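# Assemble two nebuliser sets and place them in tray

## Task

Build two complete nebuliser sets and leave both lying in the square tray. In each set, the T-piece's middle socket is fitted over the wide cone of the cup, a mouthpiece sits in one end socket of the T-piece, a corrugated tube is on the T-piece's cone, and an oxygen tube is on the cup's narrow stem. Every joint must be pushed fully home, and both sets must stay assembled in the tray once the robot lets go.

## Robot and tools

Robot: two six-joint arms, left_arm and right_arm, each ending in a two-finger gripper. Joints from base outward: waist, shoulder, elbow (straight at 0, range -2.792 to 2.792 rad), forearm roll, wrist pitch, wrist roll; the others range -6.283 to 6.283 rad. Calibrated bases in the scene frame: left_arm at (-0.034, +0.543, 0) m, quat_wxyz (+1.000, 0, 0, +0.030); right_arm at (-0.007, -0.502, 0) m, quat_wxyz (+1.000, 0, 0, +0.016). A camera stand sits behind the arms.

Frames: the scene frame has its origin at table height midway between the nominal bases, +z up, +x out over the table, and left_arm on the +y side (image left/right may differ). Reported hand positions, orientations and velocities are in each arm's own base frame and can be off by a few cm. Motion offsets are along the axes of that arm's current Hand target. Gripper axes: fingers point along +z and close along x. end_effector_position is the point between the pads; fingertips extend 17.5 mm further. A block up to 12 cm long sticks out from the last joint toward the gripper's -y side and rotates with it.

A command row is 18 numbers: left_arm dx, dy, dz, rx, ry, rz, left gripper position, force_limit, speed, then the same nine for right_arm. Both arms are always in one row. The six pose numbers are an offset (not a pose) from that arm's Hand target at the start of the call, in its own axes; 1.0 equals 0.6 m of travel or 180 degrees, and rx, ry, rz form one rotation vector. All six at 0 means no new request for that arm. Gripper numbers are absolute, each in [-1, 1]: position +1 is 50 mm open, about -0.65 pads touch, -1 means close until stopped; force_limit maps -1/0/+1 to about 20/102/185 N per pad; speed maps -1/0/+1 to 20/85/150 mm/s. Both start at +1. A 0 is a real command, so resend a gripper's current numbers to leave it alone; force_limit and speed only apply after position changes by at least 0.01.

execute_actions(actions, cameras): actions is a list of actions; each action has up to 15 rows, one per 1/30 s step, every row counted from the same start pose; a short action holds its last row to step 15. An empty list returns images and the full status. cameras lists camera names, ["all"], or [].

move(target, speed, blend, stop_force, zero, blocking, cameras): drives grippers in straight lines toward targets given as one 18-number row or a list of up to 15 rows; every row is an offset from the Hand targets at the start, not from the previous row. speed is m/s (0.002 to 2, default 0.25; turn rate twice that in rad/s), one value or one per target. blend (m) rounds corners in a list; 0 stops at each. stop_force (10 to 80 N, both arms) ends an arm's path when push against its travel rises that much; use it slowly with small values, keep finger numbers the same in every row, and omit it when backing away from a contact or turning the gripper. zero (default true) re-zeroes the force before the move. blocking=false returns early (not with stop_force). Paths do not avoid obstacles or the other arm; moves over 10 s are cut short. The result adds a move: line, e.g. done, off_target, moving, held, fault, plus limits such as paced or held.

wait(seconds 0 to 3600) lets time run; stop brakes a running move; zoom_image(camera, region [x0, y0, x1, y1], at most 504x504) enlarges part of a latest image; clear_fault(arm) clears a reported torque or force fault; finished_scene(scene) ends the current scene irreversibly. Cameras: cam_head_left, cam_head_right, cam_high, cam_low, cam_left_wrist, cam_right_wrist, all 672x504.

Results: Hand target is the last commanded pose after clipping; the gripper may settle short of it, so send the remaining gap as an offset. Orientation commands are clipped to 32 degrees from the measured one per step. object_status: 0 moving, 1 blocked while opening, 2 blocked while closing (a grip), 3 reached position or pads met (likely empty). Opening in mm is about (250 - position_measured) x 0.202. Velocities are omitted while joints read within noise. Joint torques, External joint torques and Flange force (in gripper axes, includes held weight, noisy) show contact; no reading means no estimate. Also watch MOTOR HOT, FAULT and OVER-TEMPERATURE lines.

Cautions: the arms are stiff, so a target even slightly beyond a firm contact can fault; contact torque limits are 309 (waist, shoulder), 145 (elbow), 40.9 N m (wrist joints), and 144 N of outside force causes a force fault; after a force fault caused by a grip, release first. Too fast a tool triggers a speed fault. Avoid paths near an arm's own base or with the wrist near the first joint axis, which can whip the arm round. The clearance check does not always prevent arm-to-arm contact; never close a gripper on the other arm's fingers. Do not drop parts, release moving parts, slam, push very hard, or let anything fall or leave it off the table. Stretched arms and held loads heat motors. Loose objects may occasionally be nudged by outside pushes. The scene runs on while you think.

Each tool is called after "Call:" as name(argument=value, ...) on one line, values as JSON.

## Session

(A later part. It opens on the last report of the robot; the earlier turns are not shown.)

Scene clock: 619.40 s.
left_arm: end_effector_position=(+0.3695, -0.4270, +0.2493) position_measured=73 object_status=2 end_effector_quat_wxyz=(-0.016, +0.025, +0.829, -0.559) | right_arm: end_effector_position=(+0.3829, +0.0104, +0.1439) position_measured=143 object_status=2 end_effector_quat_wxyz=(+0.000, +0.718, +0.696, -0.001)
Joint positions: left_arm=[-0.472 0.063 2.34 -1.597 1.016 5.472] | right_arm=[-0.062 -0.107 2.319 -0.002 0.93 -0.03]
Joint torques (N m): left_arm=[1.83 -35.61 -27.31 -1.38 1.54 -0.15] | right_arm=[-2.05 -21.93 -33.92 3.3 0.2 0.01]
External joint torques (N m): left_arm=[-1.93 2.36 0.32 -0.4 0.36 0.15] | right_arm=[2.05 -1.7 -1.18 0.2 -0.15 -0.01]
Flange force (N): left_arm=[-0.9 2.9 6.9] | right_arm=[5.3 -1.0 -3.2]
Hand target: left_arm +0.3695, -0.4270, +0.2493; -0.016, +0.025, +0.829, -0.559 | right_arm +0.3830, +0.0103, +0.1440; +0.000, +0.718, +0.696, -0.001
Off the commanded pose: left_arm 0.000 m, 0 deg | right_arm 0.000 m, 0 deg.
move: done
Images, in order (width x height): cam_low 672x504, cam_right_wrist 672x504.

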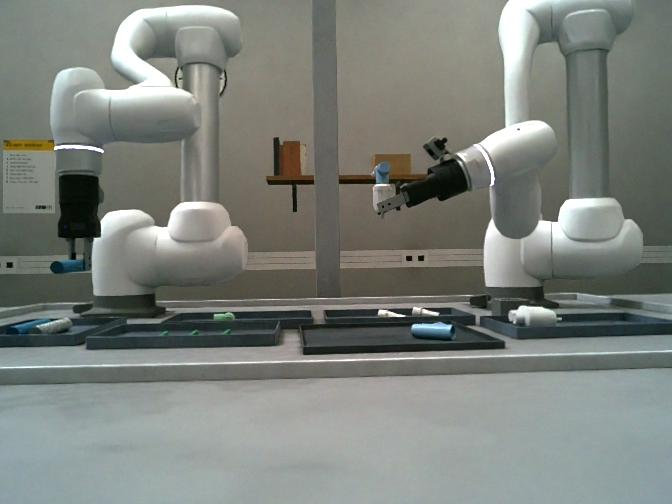

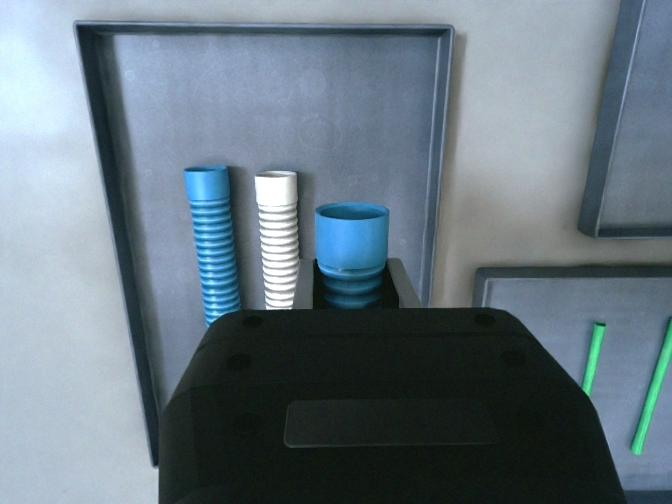

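Call:
move(target=[[0,0,0,0,0,0,-1,0.8,-0.6,0.3,0.1327,-0.32,0,0,0,-1,0.5,-0.6],[0,0,0,0,0,0,-1,0.8,-0.6,1.0,0.1327,-0.32,0,0,0,-1,0.5,-0.6]], speed=0.35, blend=0.05)

Call:
move(target=[0,0,0,0,0,0,-1,0.8,-0.6,0.0255,0,0.003,0,0,0,-1,0.5,-0.6], speed=0.1, cameras=["cam_left_wrist","cam_right_wrist","cam_low"])

Call:
zoom_image(camera="cam_left_wrist", region=[80, 0, 330, 200])

Call:
zoom_image(camera="cam_right_wrist", region=[270, 70, 430, 280])

Scene clock: 630.10 s.
left_arm: end_effector_position=(+0.3695, -0.4270, +0.2493) position_measured=73 object_status=2 end_effector_quat_wxyz=(-0.016, +0.025, +0.829, -0.559) | right_arm: end_effector_position=(+0.4811, +0.6079, +0.3348) position_measured=143 object_status=2 end_effector_quat_wxyz=(+0.000, +0.718, +0.696, -0.001)
Joint positions: left_arm=[-0.472 0.063 2.34 -1.597 1.016 5.472] | right_arm=[0.857 0.373 1.386 -0.001 1.385 0.888]
Joint torques (N m): left_arm=[1.57 -35.87 -27.31 -1.38 1.54 -0.15] | right_arm=[-2.26 -81.35 -41.4 4.1 0.2 0.07]
External joint torques (N m): left_arm=[-1.57 2.35 0.28 -0.4 0.36 0.16] | right_arm=[1.86 -0.85 -1.7 0.24 -0.16 -0.07]
Flange force (N): left_arm=[-1.3 3.1 6.2] | right_arm=[3.4 -0.4 -2.4]
Hand target: left_arm +0.3695, -0.4270, +0.2493; -0.016, +0.025, +0.829, -0.559 | right_arm +0.4811, +0.6080, +0.3348; +0.000, +0.718, +0.696, -0.001
Off the commanded pose: left_arm 0.000 m, 0 deg | right_arm 0.000 m, 0 deg.
move: done

Scene clock: 630.60 s.
left_arm: end_effector_position=(+0.3695, -0.4270, +0.2493) position_measured=73 object_status=2 end_effector_quat_wxyz=(-0.016, +0.025, +0.829, -0.559) | right_arm: end_effector_position=(+0.4816, +0.6232, +0.3329) position_measured=143 object_status=2 end_effector_quat_wxyz=(+0.000, +0.718, +0.696, -0.001)
Joint positions: left_arm=[-0.472 0.063 2.34 -1.597 1.016 5.472] | right_arm=[0.869 0.394 1.36 -0.001 1.39 0.9]
Joint torques (N m): left_arm=[2.08 -35.79 -27.36 -1.35 1.55 -0.13] | right_arm=[-2.35 -83.07 -41.62 4.13 0.17 0.05]
External joint torques (N m): left_arm=[-2.22 2.49 0.24 -0.45 0.35 0.14] | right_arm=[1.99 -0.14 -1.24 0.19 -0.14 -0.05]
Flange force (N): left_arm=[-0.9 2.7 7.8] | right_arm=[3.6 -0.4 -1.5]
Hand target: left_arm +0.3695, -0.4270, +0.2493; -0.016, +0.025, +0.829, -0.559 | right_arm +0.4815, +0.6233, +0.3329; +0.000, +0.718, +0.696, -0.001
Off the commanded pose: left_arm 0.000 m, 0 deg | right_arm 0.000 m, 0 deg.
move: done
Images, in order (width x height): cam_low 672x504, cam_left_wrist 672x504, cam_right_wrist 672x504.

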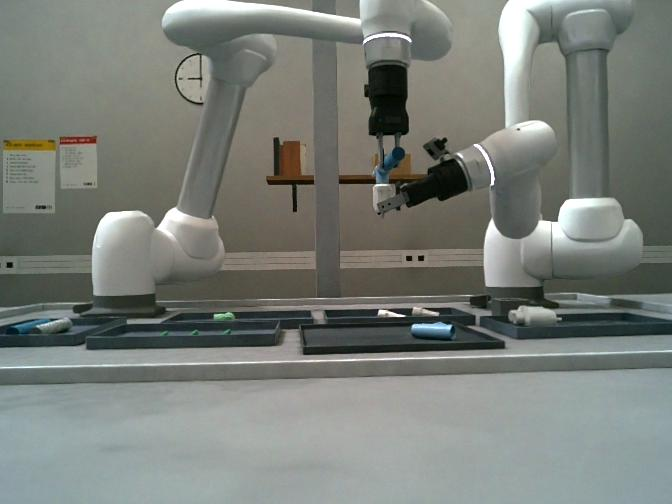

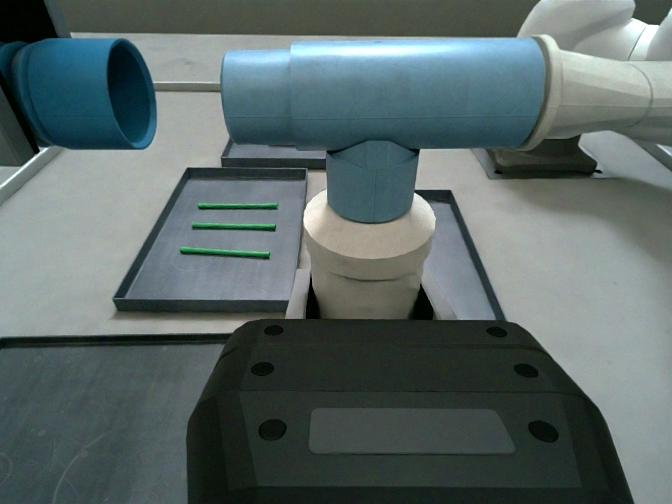

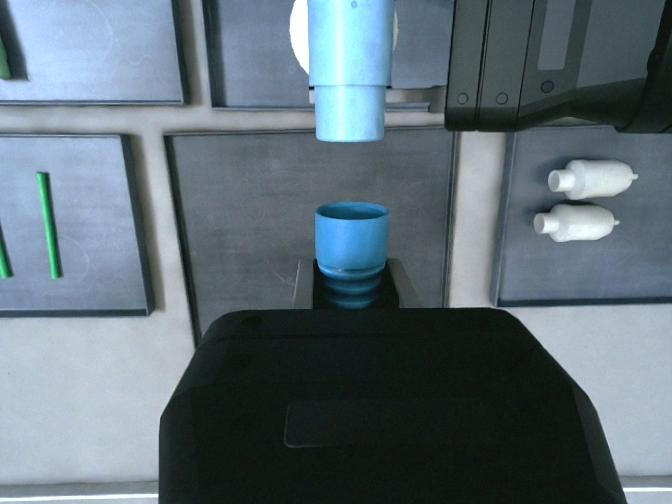

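Scaled by 2.016 from the camera's image (finer frame: 960x720).

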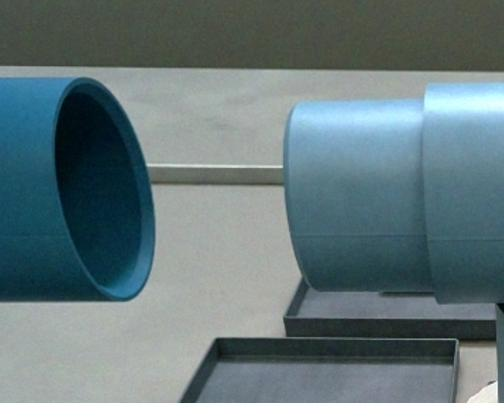

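Scaled by 2.400 from the camera's image (finer frame: 960x720).

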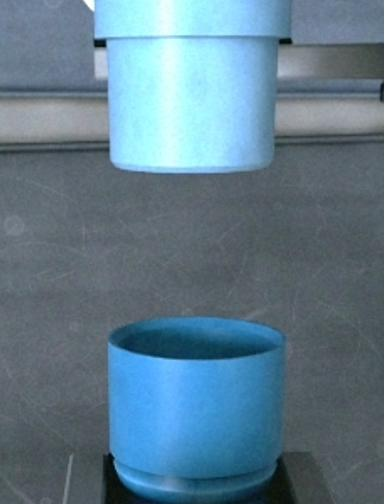

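Call:
move(target=[0,0,0,0,0,0,-1,0.8,-0.6,-0.0017,-0.0233,0.0022,0,0,0,-1,0.5,-0.6], speed=0.08, cameras=["cam_left_wrist","cam_right_wrist"])

Call:
zoom_image(camera="cam_left_wrist", region=[130, 0, 330, 200])

Call:
zoom_image(camera="cam_right_wrist", region=[270, 70, 430, 280])

Scene clock: 639.00 s.
left_arm: end_effector_position=(+0.3695, -0.4270, +0.2493) position_measured=73 object_status=2 end_effector_quat_wxyz=(-0.016, +0.025, +0.829, -0.559) | right_arm: end_effector_position=(+0.4676, +0.6227, +0.3316) position_measured=143 object_status=2 end_effector_quat_wxyz=(+0.000, +0.718, +0.696, -0.001)
Joint positions: left_arm=[-0.472 0.063 2.34 -1.597 1.016 5.472] | right_arm=[0.883 0.38 1.383 -0.001 1.382 0.913]
Joint torques (N m): left_arm=[1.79 -35.67 -27.41 -1.37 1.58 -0.13] | right_arm=[-2.1 -81.19 -41.56 4.09 0.17 0.02]
External joint torques (N m): left_arm=[-1.88 2.31 0.34 -0.42 0.32 0.13] | right_arm=[1.7 -1.48 -1.46 0.24 -0.13 -0.02]
Flange force (N): left_arm=[-0.8 2.8 6.9] | right_arm=[2.0 -1.2 -2.3]
Hand target: left_arm +0.3695, -0.4270, +0.2493; -0.016, +0.025, +0.829, -0.559 | right_arm +0.4675, +0.6227, +0.3316; +0.000, +0.718, +0.696, -0.001
Off the commanded pose: left_arm 0.000 m, 0 deg | right_arm 0.000 m, 0 deg.
move: done

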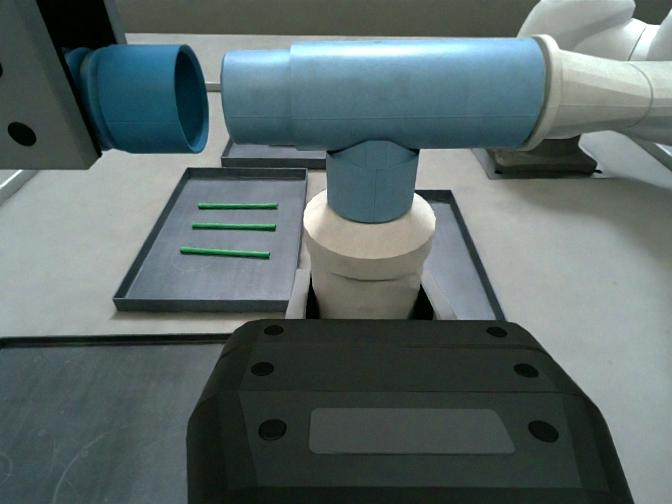

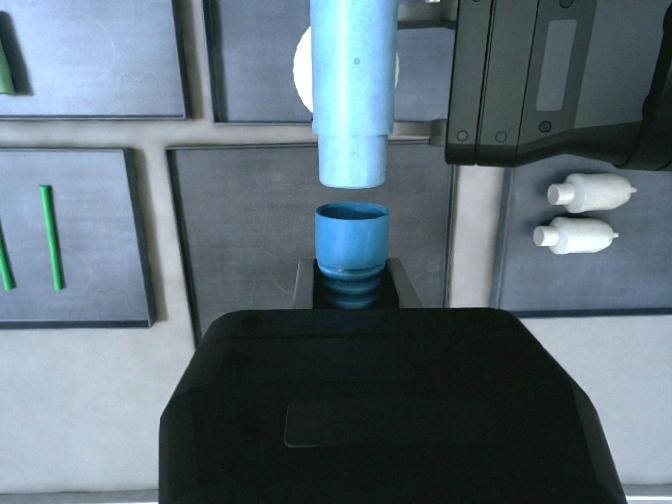

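Scaled by 2.520 from the camera's image (finer frame: 960x720).

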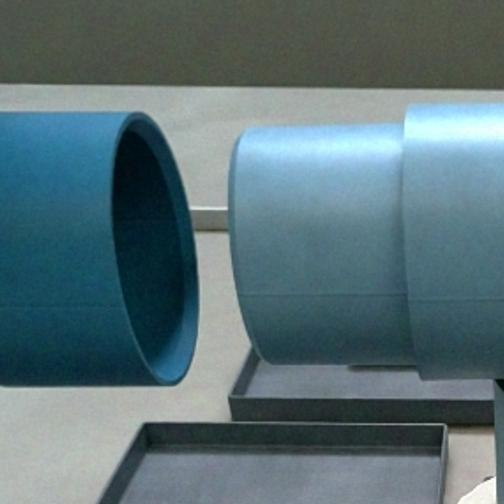

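Scaled by 2.400 from the camera's image (finer frame: 960x720).

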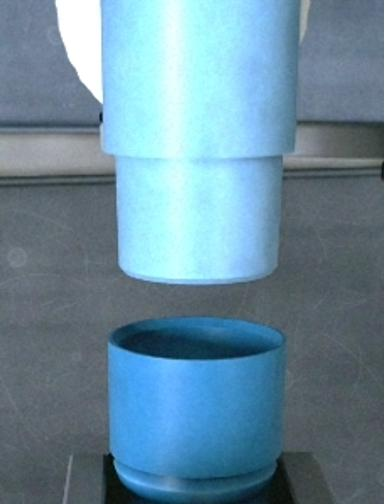

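Call:
move(target=[0,0,0,0,0,0,-1,0.8,-0.6,0,-0.055,-0.0005,0,0,0,-1,0.5,-0.6], speed=0.015, stop_force=25, cameras=["cam_left_wrist","cam_right_wrist"])

Call:
zoom_image(camera="cam_right_wrist", region=[270, 70, 430, 280])

Scene clock: 645.53 s.
left_arm: end_effector_position=(+0.3695, -0.4270, +0.2493) position_measured=73 object_status=2 end_effector_quat_wxyz=(-0.016, +0.025, +0.829, -0.559) | right_arm: end_effector_position=(+0.4418, +0.6234, +0.3320) position_measured=143 object_status=2 end_effector_quat_wxyz=(+0.001, +0.718, +0.696, -0.001)
Joint positions: left_arm=[-0.472 0.063 2.34 -1.597 1.016 5.472] | right_arm=[0.909 0.356 1.415 -0.001 1.372 0.94]
Joint torques (N m): left_arm=[14.54 -38.83 -47.52 -9.21 -2 -1.87] | right_arm=[17.64 -71.62 -26.88 11.09 5.78 0.08]
External joint torques (N m): left_arm=[-14.69 5.39 20.43 7.41 3.9 1.87] | right_arm=[-17.64 -8.41 -15.95 -6.75 -5.74 -0.08]
Flange force (N): left_arm=[30.6 16.3 13.2] | right_arm=[1.7 29.0 -14.9]
Hand target: left_arm +0.3695, -0.4270, +0.2493; -0.016, +0.025, +0.829, -0.559 | right_arm +0.4418, +0.6235, +0.3320; +0.000, +0.718, +0.696, -0.001 (not the last commanded pose)
Off the commanded pose: left_arm 0.000 m, 0 deg | right_arm 0.007 m, 0 deg.
move: contact (right_arm)

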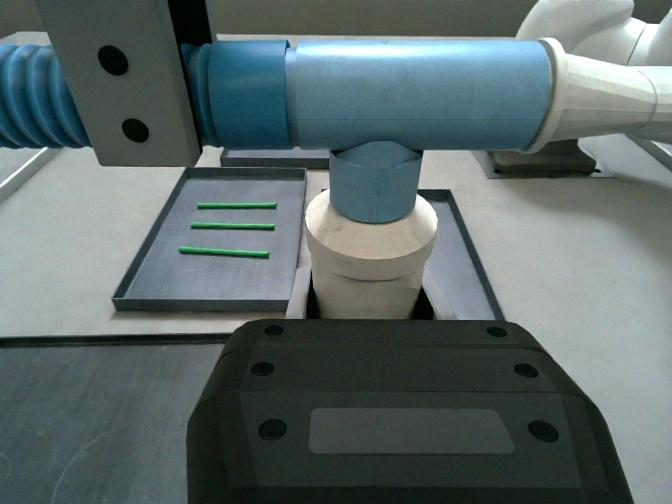

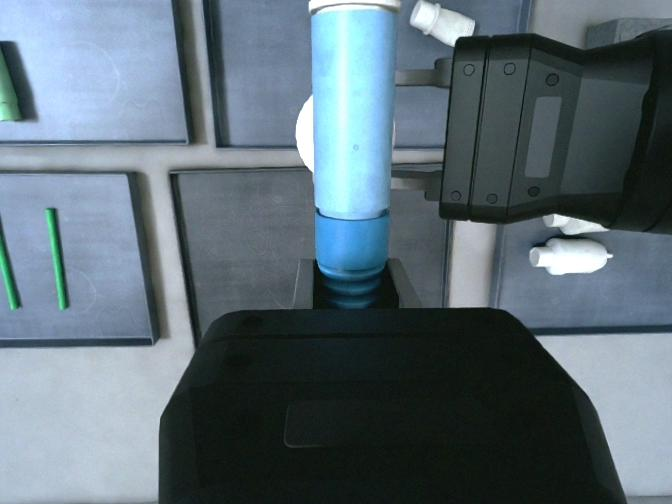

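Scaled by 2.400 from the camera's image (finer frame: 960x720).

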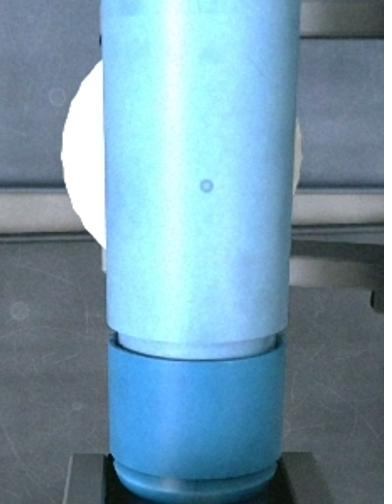

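Call:
move(target=[[0,0,0,0,0,0,-1,0.8,-0.6,-0.0013,-0.0016,0,0,0.028,0,-1,0.5,-0.6],[0,0,0,0,0,0,-1,0.8,-0.6,0.0013,-0.0025,0,0,-0.028,0,-1,0.5,-0.6],[0,0,0,0,0,0,-1,0.8,-0.6,-0.0013,-0.0033,0,0,0.028,0,-1,0.5,-0.6],[0,0,0,0,0,0,-1,0.8,-0.6,0.0013,-0.0033,0,0,-0.028,0,-1,0.5,-0.6],[0,0,0,0,0,0,-1,0.8,-0.6,0,-0.0033,0,0,0,0,-1,0.5,-0.6]], speed=0.1, blend=0.001, cameras=["cam_left_wrist","cam_right_wrist"])

Call:
zoom_image(camera="cam_right_wrist", region=[270, 70, 430, 280])

Call:
zoom_image(camera="cam_left_wrist", region=[200, 0, 600, 300])

Scene clock: 655.23 s.
left_arm: end_effector_position=(+0.3695, -0.4270, +0.2493) position_measured=73 object_status=2 end_effector_quat_wxyz=(-0.016, +0.025, +0.829, -0.559) | right_arm: end_effector_position=(+0.4398, +0.6235, +0.3320) position_measured=143 object_status=2 end_effector_quat_wxyz=(+0.000, +0.718, +0.696, -0.001)
Joint positions: left_arm=[-0.472 0.063 2.34 -1.597 1.016 5.472] | right_arm=[0.912 0.354 1.418 -0.001 1.371 0.942]
Joint torques (N m): left_arm=[6.5 -38.31 -48.39 -8.9 -0.05 -1.37] | right_arm=[20.88 -70.31 -33.87 13.36 0.6 0.34]
External joint torques (N m): left_arm=[-6.69 5.04 21.29 7.1 1.95 1.37] | right_arm=[-20.77 -9.52 -9.01 -9.02 -0.57 -0.34]
Flange force (N): left_arm=[26.2 21.0 -0.9] | right_arm=[-12.6 24.9 -14.5]
Hand target: left_arm +0.3695, -0.4270, +0.2493; -0.016, +0.025, +0.829, -0.559 | right_arm +0.4398, +0.6235, +0.3320; +0.000, +0.718, +0.696, -0.001
Off the commanded pose: left_arm 0.000 m, 0 deg | right_arm 0.000 m, 0 deg.
move: done

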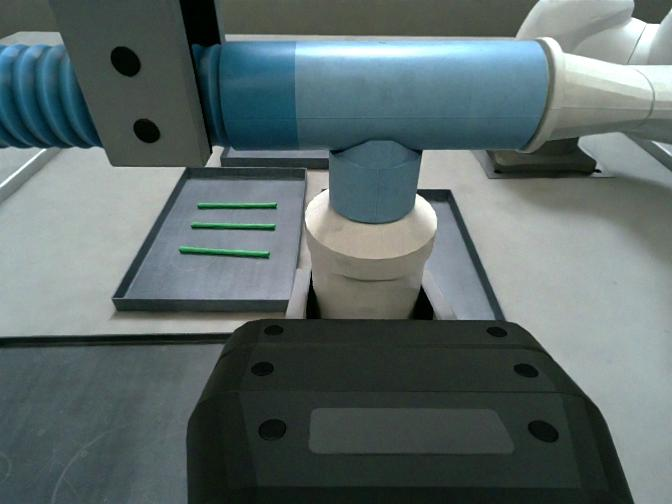

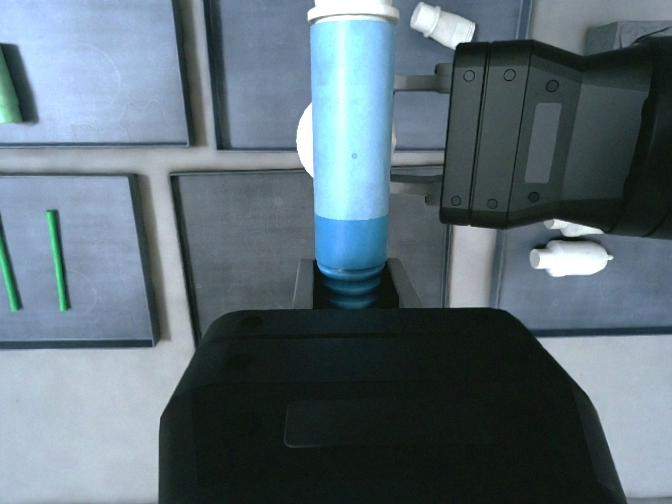

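Scaled by 2.400 from the camera's image (finer frame: 960x720).

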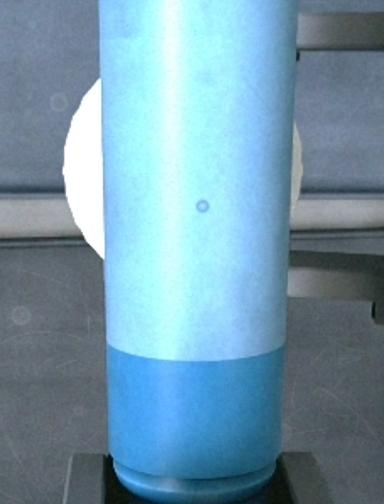

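Scaled by 1.260 from the camera's image (finer frame: 960x720).

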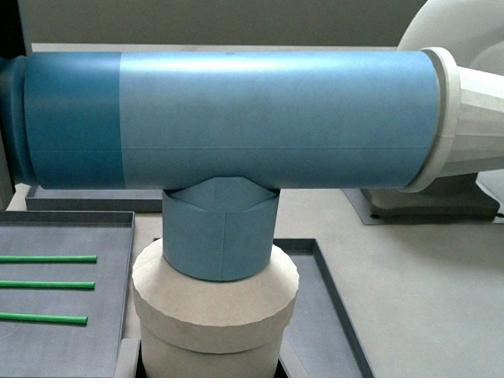

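Call:
move(target=[0,0,0,0,0,0,-1,0.8,-0.6,0,0.0022,0,0,0,0,-1,0.5,-0.6], speed=0.02)

Call:
move(target=[0,0,0,0,0,0,-1,0.8,-0.6,0,0,0,0,0,0,1,0.5,-0.8])

Call:
move(target=[0,0,0,0,0,0,-1,0.8,-0.6,0,0,-0.2,0,0,0,1,0.5,-0.8], speed=0.15, cameras=["cam_low","cam_left_wrist","cam_right_wrist"])

Scene clock: 671.43 s.
left_arm: end_effector_position=(+0.3695, -0.4271, +0.2493) position_measured=73 object_status=2 end_effector_quat_wxyz=(-0.016, +0.025, +0.829, -0.559) | right_arm: end_effector_position=(+0.4410, +0.6235, +0.3320) position_measured=143 object_status=2 end_effector_quat_wxyz=(+0.000, +0.718, +0.696, -0.001)
Joint positions: left_arm=[-0.472 0.063 2.34 -1.597 1.016 5.472] | right_arm=[0.91 0.355 1.416 0 1.372 0.941]
Joint torques (N m): left_arm=[-0.35 -36.48 -36.89 -4.57 1.93 -0.57] | right_arm=[9.24 -75.03 -42.07 9.18 -2.5 0.44]
External joint torques (N m): left_arm=[0.25 2.93 9.66 2.76 -0.03 0.58] | right_arm=[-9.42 -4.53 -0.7 -4.86 2.53 -0.44]
Flange force (N): left_arm=[8.7 12.8 -4.3] | right_arm=[-11.0 8.2 -6.7]
Hand target: left_arm +0.3695, -0.4270, +0.2493; -0.016, +0.025, +0.829, -0.559 | right_arm +0.4411, +0.6235, +0.3320; +0.000, +0.718, +0.696, -0.001
Off the commanded pose: left_arm 0.000 m, 0 deg | right_arm 0.000 m, 0 deg.
move: done

Scene clock: 672.53 s.
left_arm: end_effector_position=(+0.3695, -0.4270, +0.2493) position_measured=73 object_status=2 end_effector_quat_wxyz=(-0.016, +0.025, +0.829, -0.559) | right_arm: end_effector_position=(+0.4412, +0.6235, +0.3320) position_measured=3 object_status=3 end_effector_quat_wxyz=(+0.000, +0.718, +0.696, -0.001)
Joint positions: left_arm=[-0.472 0.063 2.34 -1.597 1.016 5.472] | right_arm=[0.91 0.355 1.416 -0.001 1.372 0.941]
Joint torques (N m): left_arm=[1.56 -36.04 -27.41 -1.37 1.55 -0.14] | right_arm=[-1.97 -78.93 -41.63 4.12 0.22 0.03]
External joint torques (N m): left_arm=[-1.55 2.31 0.32 -0.42 0.36 0.14] | right_arm=[1.93 -1.42 -1.33 0.22 -0.18 -0.03]
Flange force (N): left_arm=[-1.2 3.1 6.1] | right_arm=[1.9 -1.7 -2.0]
Hand target: left_arm +0.3695, -0.4270, +0.2493; -0.016, +0.025, +0.829, -0.559 | right_arm +0.4411, +0.6235, +0.3320; +0.000, +0.718, +0.696, -0.001
Off the commanded pose: left_arm 0.000 m, 0 deg | right_arm 0.000 m, 0 deg.
move: done

Scene clock: 673.67 s.
left_arm: end_effector_position=(+0.3695, -0.4270, +0.2493) position_measured=73 object_status=2 end_effector_quat_wxyz=(-0.016, +0.025, +0.829, -0.559) | right_arm: end_effector_position=(+0.4412, +0.6236, +0.4521) position_measured=3 object_status=3 end_effector_quat_wxyz=(+0.000, +0.718, +0.696, -0.001)
Joint positions: left_arm=[-0.472 0.063 2.34 -1.597 1.016 5.472] | right_arm=[0.91 0.336 1.226 -0.001 1.581 0.941]
Joint torques (N m): left_arm=[1.68 -35.89 -27.52 -1.34 1.54 -0.16] | right_arm=[-2.23 -78.81 -42.43 4.21 0.23 0.03]
External joint torques (N m): left_arm=[-1.67 2.28 0.31 -0.45 0.36 0.16] | right_arm=[2.09 0.01 -1.24 0.2 -0.2 -0.03]
Flange force (N): left_arm=[-1.0 3.0 6.5] | right_arm=[3.9 -0.6 -1.9]
Hand target: left_arm +0.3695, -0.4270, +0.2493; -0.016, +0.025, +0.829, -0.559 | right_arm +0.4412, +0.6237, +0.4520; +0.000, +0.718, +0.696, -0.001
Off the commanded pose: left_arm 0.000 m, 0 deg | right_arm 0.000 m, 0 deg.
move: done

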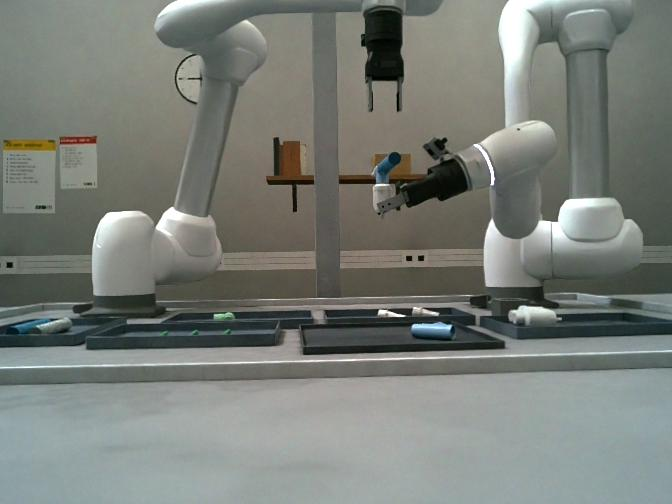

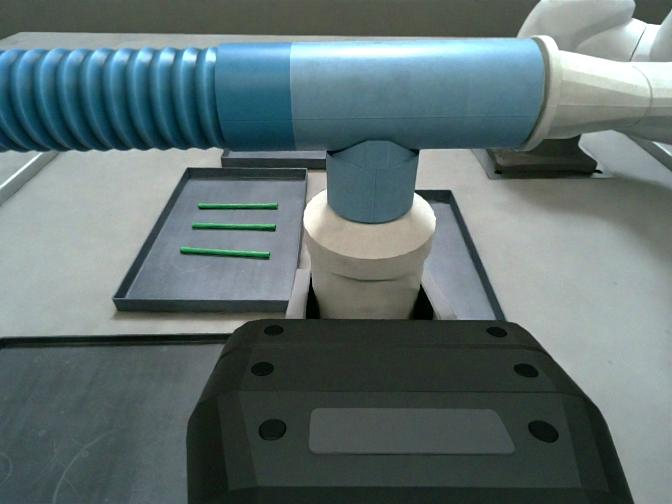

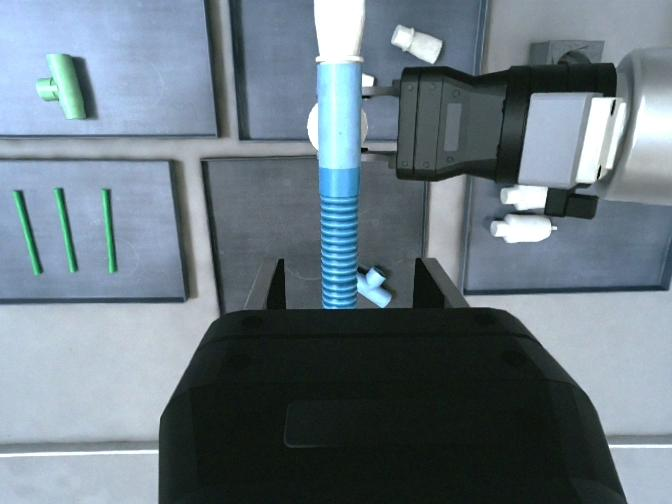

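Call:
move(target=[[0,-0.077,-0.031,0,0,0,-1,0.8,-0.6,-0.3,0.08,0,0,0,0,1,0.5,-0.8],[0,-0.077,-0.031,-0.5,0,0,-1,0.8,-0.6,-0.522,0.143,0.42,0,0,0,1,0.5,-0.8],[0,-0.077,-0.031,-0.385,-0.2125,-0.501,-1,0.8,-0.6,-0.522,0.143,0.42,0,0,0,1,0.5,-0.8],[0,-0.077,-0.031,0,-0.39,-0.92,-1,0.8,-0.6,-0.522,0.143,0.42,0,0,0,1,0.5,-0.8]], speed=0.45, blend=0.04, cameras=["all"])

Scene clock: 693.80 s.
left_arm: end_effector_position=(+0.3704, -0.4269, +0.3002) position_measured=73 object_status=2 end_effector_quat_wxyz=(+0.003, +0.030, +0.999, -0.011) | right_arm: end_effector_position=(+0.5113, +0.3315, +0.2453) position_measured=3 object_status=3 end_effector_quat_wxyz=(+0.001, +0.718, +0.696, -0.001)
Joint positions: left_arm=[-0.912 0.048 1.853 -0.01 1.221 3.864] | right_arm=[0.519 0.16 1.833 -0.002 1.15 0.551]
Joint torques (N m): left_arm=[1.69 -48.5 -41.73 4.28 -0.56 -0.17] | right_arm=[-2 -55.62 -38.53 3.76 0.21 0.01]
External joint torques (N m): left_arm=[-2.27 2.63 0.57 -0.27 0.44 0.17] | right_arm=[1.82 -1.23 -1.4 0.25 -0.16 -0.01]
Flange force (N): left_arm=[0.5 -4.8 1.5] | right_arm=[2.9 -1.1 -2.2]
Hand target: left_arm +0.3705, -0.4269, +0.3002; +0.003, +0.030, +0.999, -0.011 (not the last commanded pose) | right_arm +0.5112, +0.3315, +0.2453; +0.000, +0.718, +0.696, -0.001 (not the last commanded pose)
Off the commanded pose: left_arm 0.002 m, 180 deg | right_arm 0.051 m, 0 deg.
move: held (left_arm; a check stopped the path), off_target (right_arm; braked when a check withheld steps of left_arm); path passed 1 of 4 targets; limits=held
pose unreachable (left arm): on one or more control steps of this call, first in action 0 (counted from 0), this arm could not follow its commanded pose, so it was not sent that pose on those steps. It may still have moved: this result reports where it is.
cause: moving toward the commanded pose would bring a part of the arm too close to another arm (a part of this arm just beyond joint 5 (wrist pitch) and a part of the right arm just beyond its joint 4 (forearm roll), 30 mm apart when this arm was first held).

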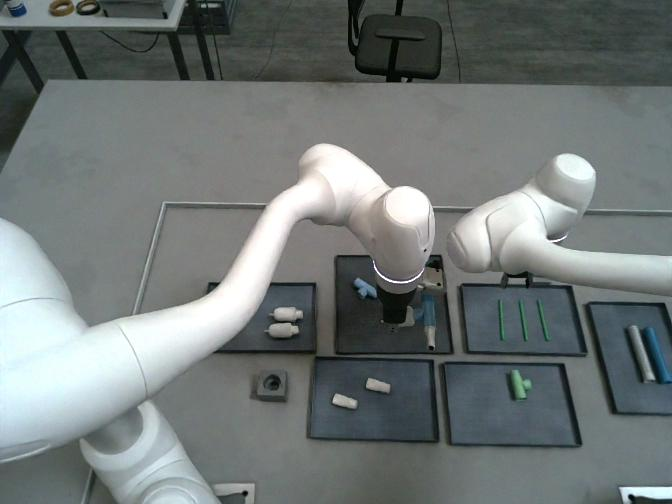

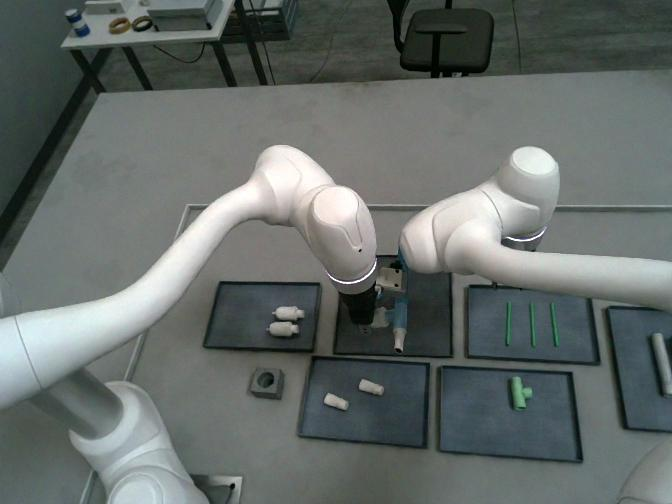

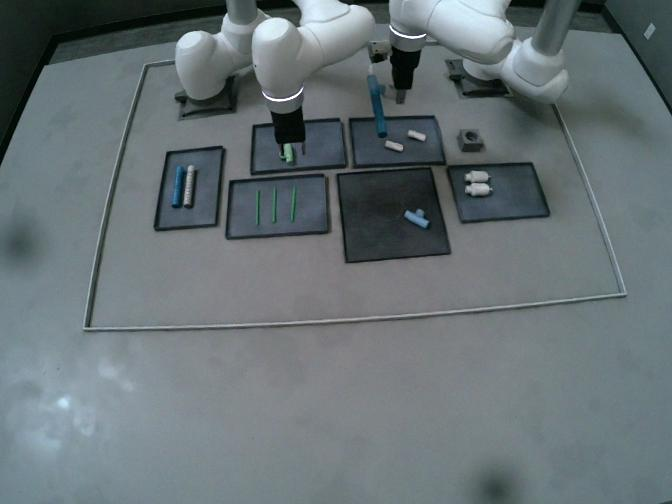

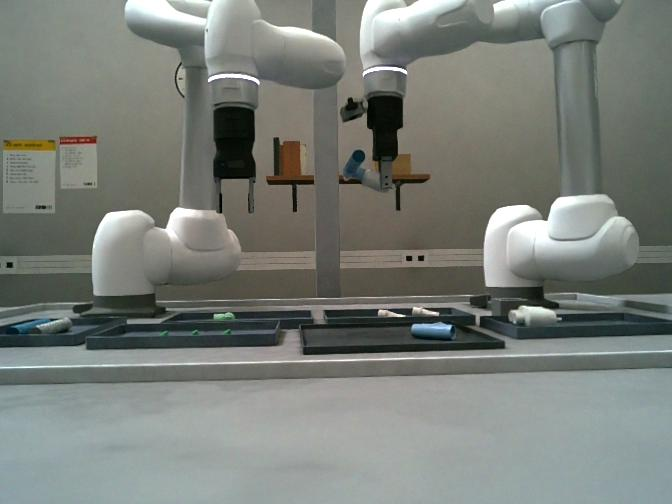

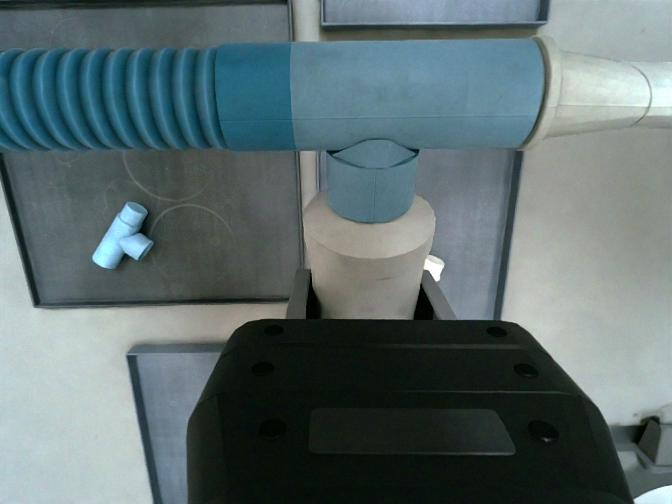

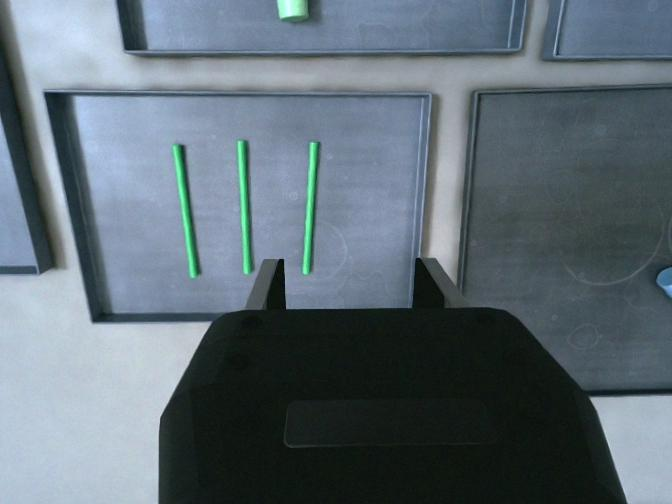

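Call:
move(target=[0,0,0,0,0,0,-1,0.8,-0.6,-0.0425,-0.0092,0.3,0,0,0.026,0.3,0.5,-0.8], speed=0.25, cameras=["cam_right_wrist"])

Call:
move(target=[[0,0,0,-0.13,0,0,-1,0.8,-0.6,0,0,0,0,0,0,0.3,0.5,-0.8],[0,0,0,-0.102,0.0908,-0.4946,-1,0.8,-0.6,0,0,0,0,0,0,0.3,0.5,-0.8],[0,0,0,0,0.1805,-0.9835,-1,0.8,-0.6,0,0,0,0,0,0,0.3,0.5,-0.8]], speed=0.4, blend=0.04, cameras=["cam_head_left","cam_low","cam_left_wrist"])

Scene clock: 706.40 s.
left_arm: end_effector_position=(+0.3705, -0.4269, +0.3002) position_measured=73 object_status=2 end_effector_quat_wxyz=(+0.003, +0.030, +0.999, -0.011) | right_arm: end_effector_position=(+0.5094, +0.3262, +0.2096) position_measured=107 object_status=0 end_effector_quat_wxyz=(+0.000, +0.724, +0.690, -0.001)
Joint positions: left_arm=[-0.912 0.048 1.853 -0.01 1.221 3.864] | right_arm=[0.513 0.18 1.88 -0.001 1.084 0.561]
Joint torques (N m): left_arm=[1.72 -48.45 -41.61 4.25 -0.53 -0.13] | right_arm=[-1.82 -55.96 -37.37 3.65 0.18 0.01]
External joint torques (N m): left_arm=[-1.84 2.63 0.61 -0.22 0.41 0.13] | right_arm=[2.02 -1.55 -1.14 0.24 -0.13 -0.01]
Flange force (N): left_arm=[0.0 -4.3 1.6] | right_arm=[2.7 -2.0 -2.2]
Hand target: left_arm +0.3705, -0.4269, +0.3002; +0.003, +0.030, +0.999, -0.011 | right_arm +0.5094, +0.3261, +0.2095; +0.000, +0.724, +0.690, -0.001 (not the last commanded pose)
Off the commanded pose: left_arm 0.000 m, 0 deg | right_arm 0.146 m, 4 deg.
move: held (right_arm; a check stopped the path); limits=held
pose unreachable (right arm): on one or more control steps of this call, first in action 0 (counted from 0), this arm could not follow its commanded pose, so it was not sent that pose on those steps. It may still have moved: this result reports where it is.
cause: moving toward the commanded pose would bring a part of the arm too close to another arm (a part of this arm just beyond joint 4 (forearm roll) and the left arm's gripper, 16 mm apart when this arm was first held).

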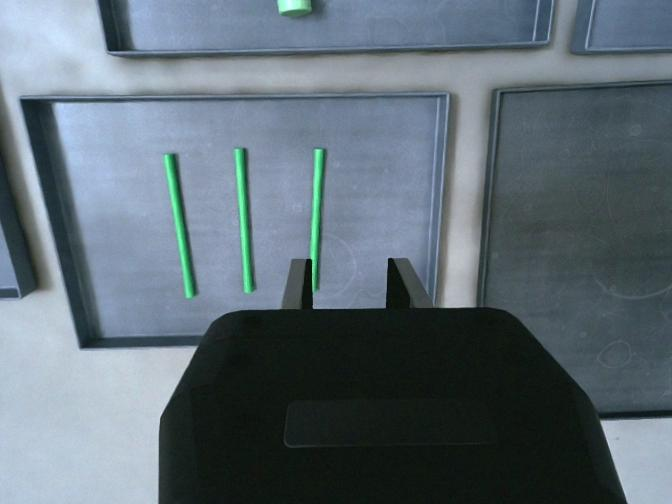

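Scene clock: 707.13 s.
left_arm: end_effector_position=(+0.3707, -0.4270, +0.3007) position_measured=73 object_status=2 end_effector_quat_wxyz=(+0.005, +0.030, +0.998, +0.046) | right_arm: end_effector_position=(+0.5094, +0.3261, +0.2095) position_measured=107 object_status=3 end_effector_quat_wxyz=(+0.000, +0.724, +0.690, -0.001)
Joint positions: left_arm=[-0.95 0.086 1.813 0.066 1.31 3.804] | right_arm=[0.513 0.18 1.88 -0.001 1.084 0.561]
Joint torques (N m): left_arm=[1.71 -52.42 -41.57 4.48 -0.32 -0.14] | right_arm=[-2.33 -56.09 -37.38 3.67 0.2 0]
External joint torques (N m): left_arm=[-1.69 2.67 0.67 -0.24 0.46 0.14] | right_arm=[2.16 -1.19 -1.09 0.2 -0.16 0]
Flange force (N): left_arm=[0.0 -4.1 1.1] | right_arm=[3.1 -1.8 -1.8]
Hand target: left_arm +0.3708, -0.4269, +0.3007; +0.005, +0.030, +0.998, +0.046 (not the last commanded pose) | right_arm +0.5094, +0.3261, +0.2095; +0.000, +0.724, +0.690, -0.001
Off the commanded pose: left_arm 0.001 m, 180 deg | right_arm 0.000 m, 0 deg.
move: held (left_arm; a check stopped the path); path passed 0 of 3 targets; limits=held
pose unreachable (left arm): on one or more control steps of this call, first in action 0 (counted from 0), this arm could not follow its commanded pose, so it was not sent that pose on those steps. It may still have moved: this result reports where it is.
cause: moving toward the commanded pose would bring a part of the arm too close to another arm (a part of this arm just beyond joint 5 (wrist pitch) and a part of the right arm just beyond its joint 4 (forearm roll), 24 mm apart when this arm was first held).

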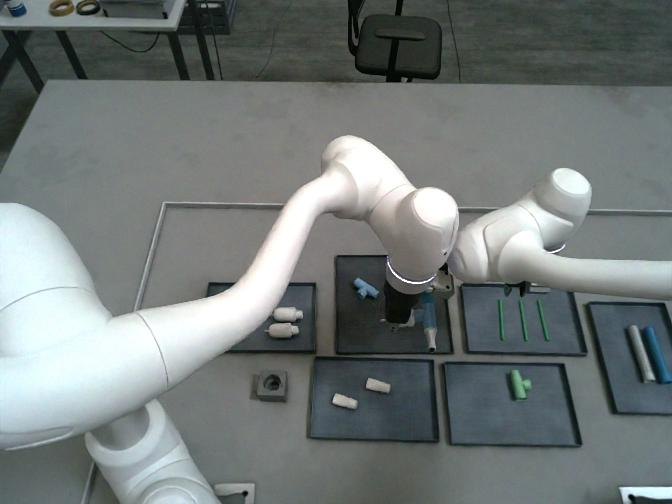

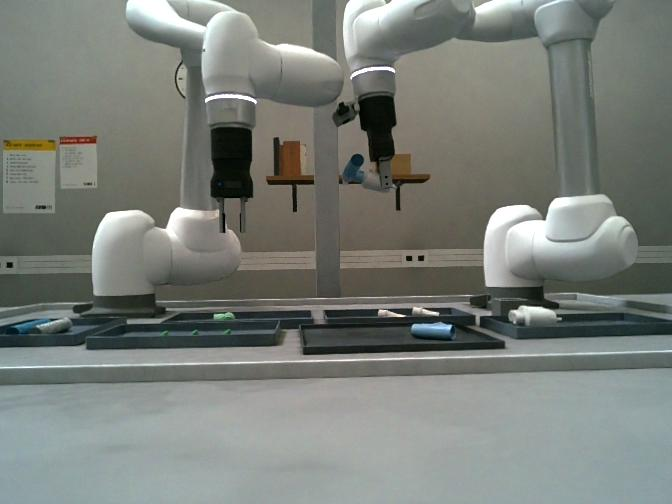

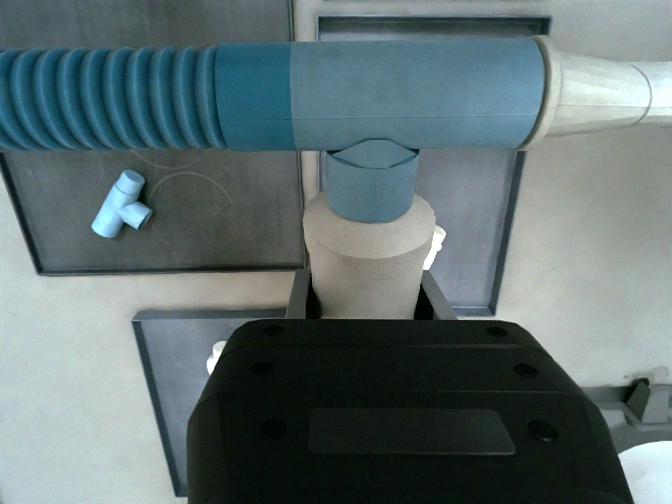

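Call:
move(target=[0,0.3333,0,0,0,0,-1,0.8,-0.6,0,0,0,0,0,0,0.3,0.5,-0.8], speed=0.25)

Call:
move(target=[[0,0,0,-0.093,0,0,-1,0.8,-0.6,-0.02,-0.0012,0.12,0,0,0.006,0.3,0.5,-0.8],[0,0,0,-0.0728,0.1182,-0.4875,-1,0.8,-0.6,-0.0325,-0.0042,0.25,0,0,0.0085,0.3,0.5,-0.8],[0,0,0,0,0.2356,-0.972,-1,0.8,-0.6,-0.0325,-0.0042,0.25,0,0,0.0085,0.3,0.5,-0.8]], speed=0.4, blend=0.04, cameras=["cam_head_left","cam_low","cam_left_wrist","cam_right_wrist"])

Scene clock: 716.17 s.
left_arm: end_effector_position=(+0.3827, -0.2282, +0.3190) position_measured=73 object_status=2 end_effector_quat_wxyz=(+0.005, +0.030, +0.998, +0.046) | right_arm: end_effector_position=(+0.5094, +0.3261, +0.2095) position_measured=107 object_status=3 end_effector_quat_wxyz=(+0.000, +0.724, +0.690, -0.001)
Joint positions: left_arm=[-0.667 -0.131 1.99 0.082 1.329 4.084] | right_arm=[0.513 0.18 1.88 -0.001 1.084 0.561]
Joint torques (N m): left_arm=[1.51 -29.91 -42.18 4.58 -0.3 -0.07] | right_arm=[-2.14 -56.34 -37.22 3.64 0.21 0.02]
External joint torques (N m): left_arm=[-1.74 2.41 0.73 -0.27 0.4 0.07] | right_arm=[1.92 -0.97 -1.39 0.24 -0.17 -0.02]
Flange force (N): left_arm=[-0.4 -4.7 1.0] | right_arm=[3.3 -0.8 -1.9]
Hand target: left_arm +0.3827, -0.2282, +0.3190; +0.005, +0.030, +0.998, +0.046 | right_arm +0.5094, +0.3261, +0.2095; +0.000, +0.724, +0.690, -0.001
Off the commanded pose: left_arm 0.000 m, 0 deg | right_arm 0.000 m, 0 deg.
move: done

Scene clock: 720.93 s.
left_arm: end_effector_position=(+0.3827, -0.2282, +0.3190) position_measured=73 object_status=2 end_effector_quat_wxyz=(+0.191, +0.981, -0.030, -0.002) | right_arm: end_effector_position=(+0.5058, +0.3065, +0.0596) position_measured=107 object_status=3 end_effector_quat_wxyz=(+0.000, +0.733, +0.681, -0.001)
Joint positions: left_arm=[-0.384 -0.209 2.09 -0.396 1.156 1.39] | right_arm=[0.487 0.315 2.032 -0.002 0.796 0.562]
Joint torques (N m): left_arm=[1.71 -20.8 -41.64 3.1 -0.62 -0.2] | right_arm=[-2.22 -63.02 -30.41 2.93 0.21 0.03]
External joint torques (N m): left_arm=[-1.61 1.65 0.57 -0.24 0.4 0.2] | right_arm=[1.93 -1.54 -0.87 0.21 -0.17 -0.03]
Flange force (N): left_arm=[1.0 2.7 2.5] | right_arm=[2.5 -2.1 -2.2]
Hand target: left_arm +0.3827, -0.2282, +0.3190; +0.191, +0.981, -0.030, -0.002 | right_arm +0.5058, +0.3065, +0.0596; +0.000, +0.733, +0.681, -0.001
Off the commanded pose: left_arm 0.000 m, 0 deg | right_arm 0.000 m, 0 deg.
move: done

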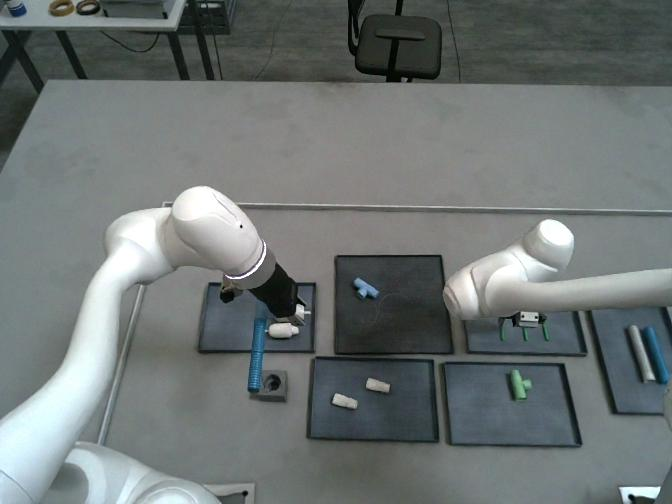

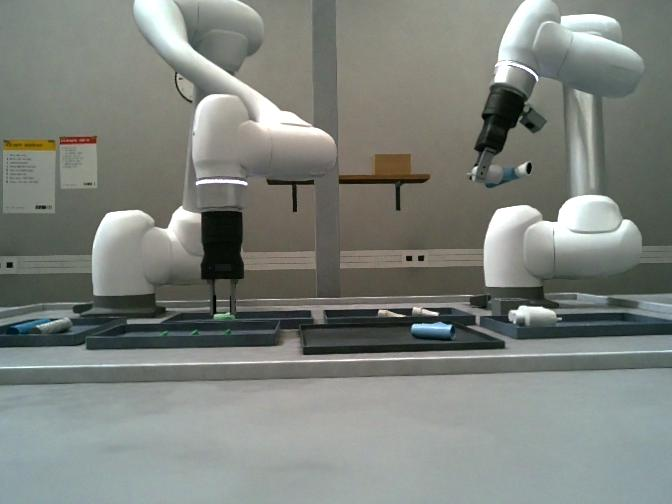

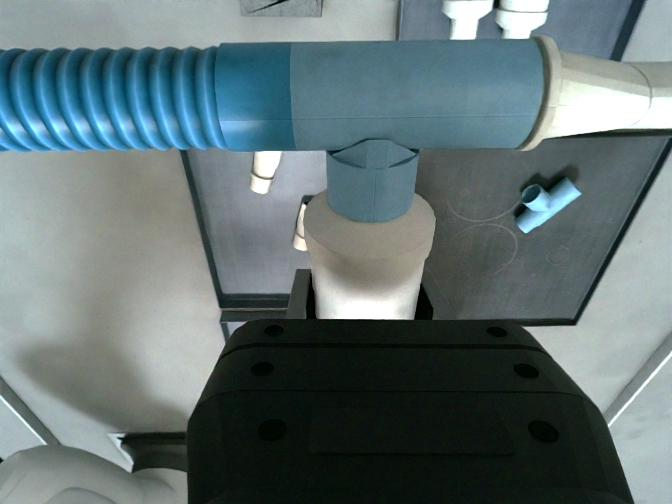

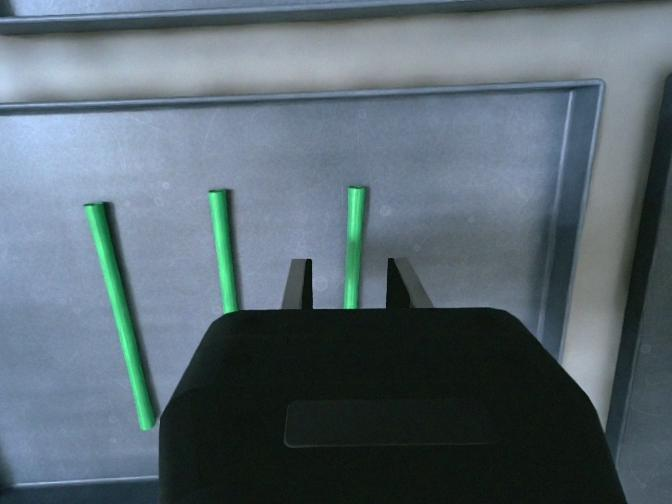

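Call:
move(target=[0,0,0,0,0,0,-1,0.8,-0.6,0,0.0317,0,0,0,0.014,0.3,0.5,-0.8], speed=0.1)

Call:
move(target=[0,0,0,0,0,0,-1,0.8,-0.6,0,0,0.0573,0.1,0,0,0.3,0.5,-0.8], speed=0.08, cameras=["cam_right_wrist"])

Scene clock: 745.90 s.
left_arm: end_effector_position=(+0.3827, -0.2282, +0.3190) position_measured=73 object_status=2 end_effector_quat_wxyz=(+0.191, +0.981, -0.030, -0.002) | right_arm: end_effector_position=(+0.5247, +0.3051, +0.0596) position_measured=107 object_status=3 end_effector_quat_wxyz=(+0.000, +0.747, +0.664, -0.001)
Joint positions: left_arm=[-0.384 -0.209 2.09 -0.396 1.156 1.39] | right_arm=[0.47 0.335 2.002 -0.002 0.806 0.589]
Joint torques (N m): left_arm=[1.84 -21.08 -41.69 3.11 -0.64 -0.13] | right_arm=[-2.14 -65.04 -30.42 3.02 0.23 0.02]
External joint torques (N m): left_arm=[-1.9 2.07 0.72 -0.26 0.42 0.13] | right_arm=[1.95 -1.24 -1 0.14 -0.18 -0.03]
Flange force (N): left_arm=[1.2 3.4 3.2] | right_arm=[2.8 -1.6 -1.8]
Hand target: left_arm +0.3827, -0.2282, +0.3190; +0.191, +0.981, -0.030, -0.002 | right_arm +0.5247, +0.3051, +0.0596; +0.000, +0.747, +0.664, -0.001
Off the commanded pose: left_arm 0.000 m, 0 deg | right_arm 0.000 m, 0 deg.
move: done

Scene clock: 748.17 s.
left_arm: end_effector_position=(+0.3827, -0.2282, +0.3190) position_measured=73 object_status=2 end_effector_quat_wxyz=(+0.191, +0.981, -0.030, -0.002) | right_arm: end_effector_position=(+0.5247, +0.3050, +0.0252) position_measured=107 object_status=3 end_effector_quat_wxyz=(-0.117, +0.738, +0.656, -0.105)
Joint positions: left_arm=[-0.384 -0.209 2.09 -0.396 1.156 1.39] | right_arm=[0.397 0.486 1.881 0.174 1.059 0.408]
Joint torques (N m): left_arm=[1.54 -21.32 -41.68 3.11 -0.63 -0.15] | right_arm=[-2.04 -78.89 -29.4 3.14 1.08 0.03]
External joint torques (N m): left_arm=[-1.5 2.21 0.55 -0.25 0.4 0.15] | right_arm=[1.5 -1.02 -1.04 0.22 -0.19 -0.03]
Flange force (N): left_arm=[2.0 2.7 2.7] | right_arm=[2.4 -0.9 -1.1]
Hand target: left_arm +0.3827, -0.2282, +0.3190; +0.191, +0.981, -0.030, -0.002 | right_arm +0.5247, +0.3050, +0.0252; -0.117, +0.738, +0.656, -0.105
Off the commanded pose: left_arm 0.000 m, 0 deg | right_arm 0.000 m, 0 deg.
move: done

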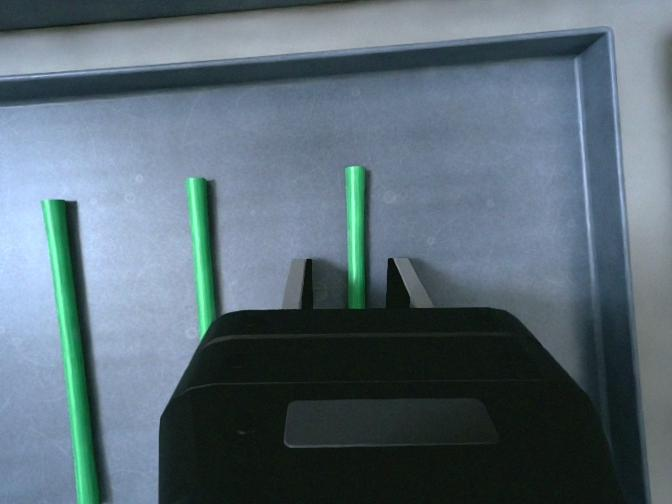

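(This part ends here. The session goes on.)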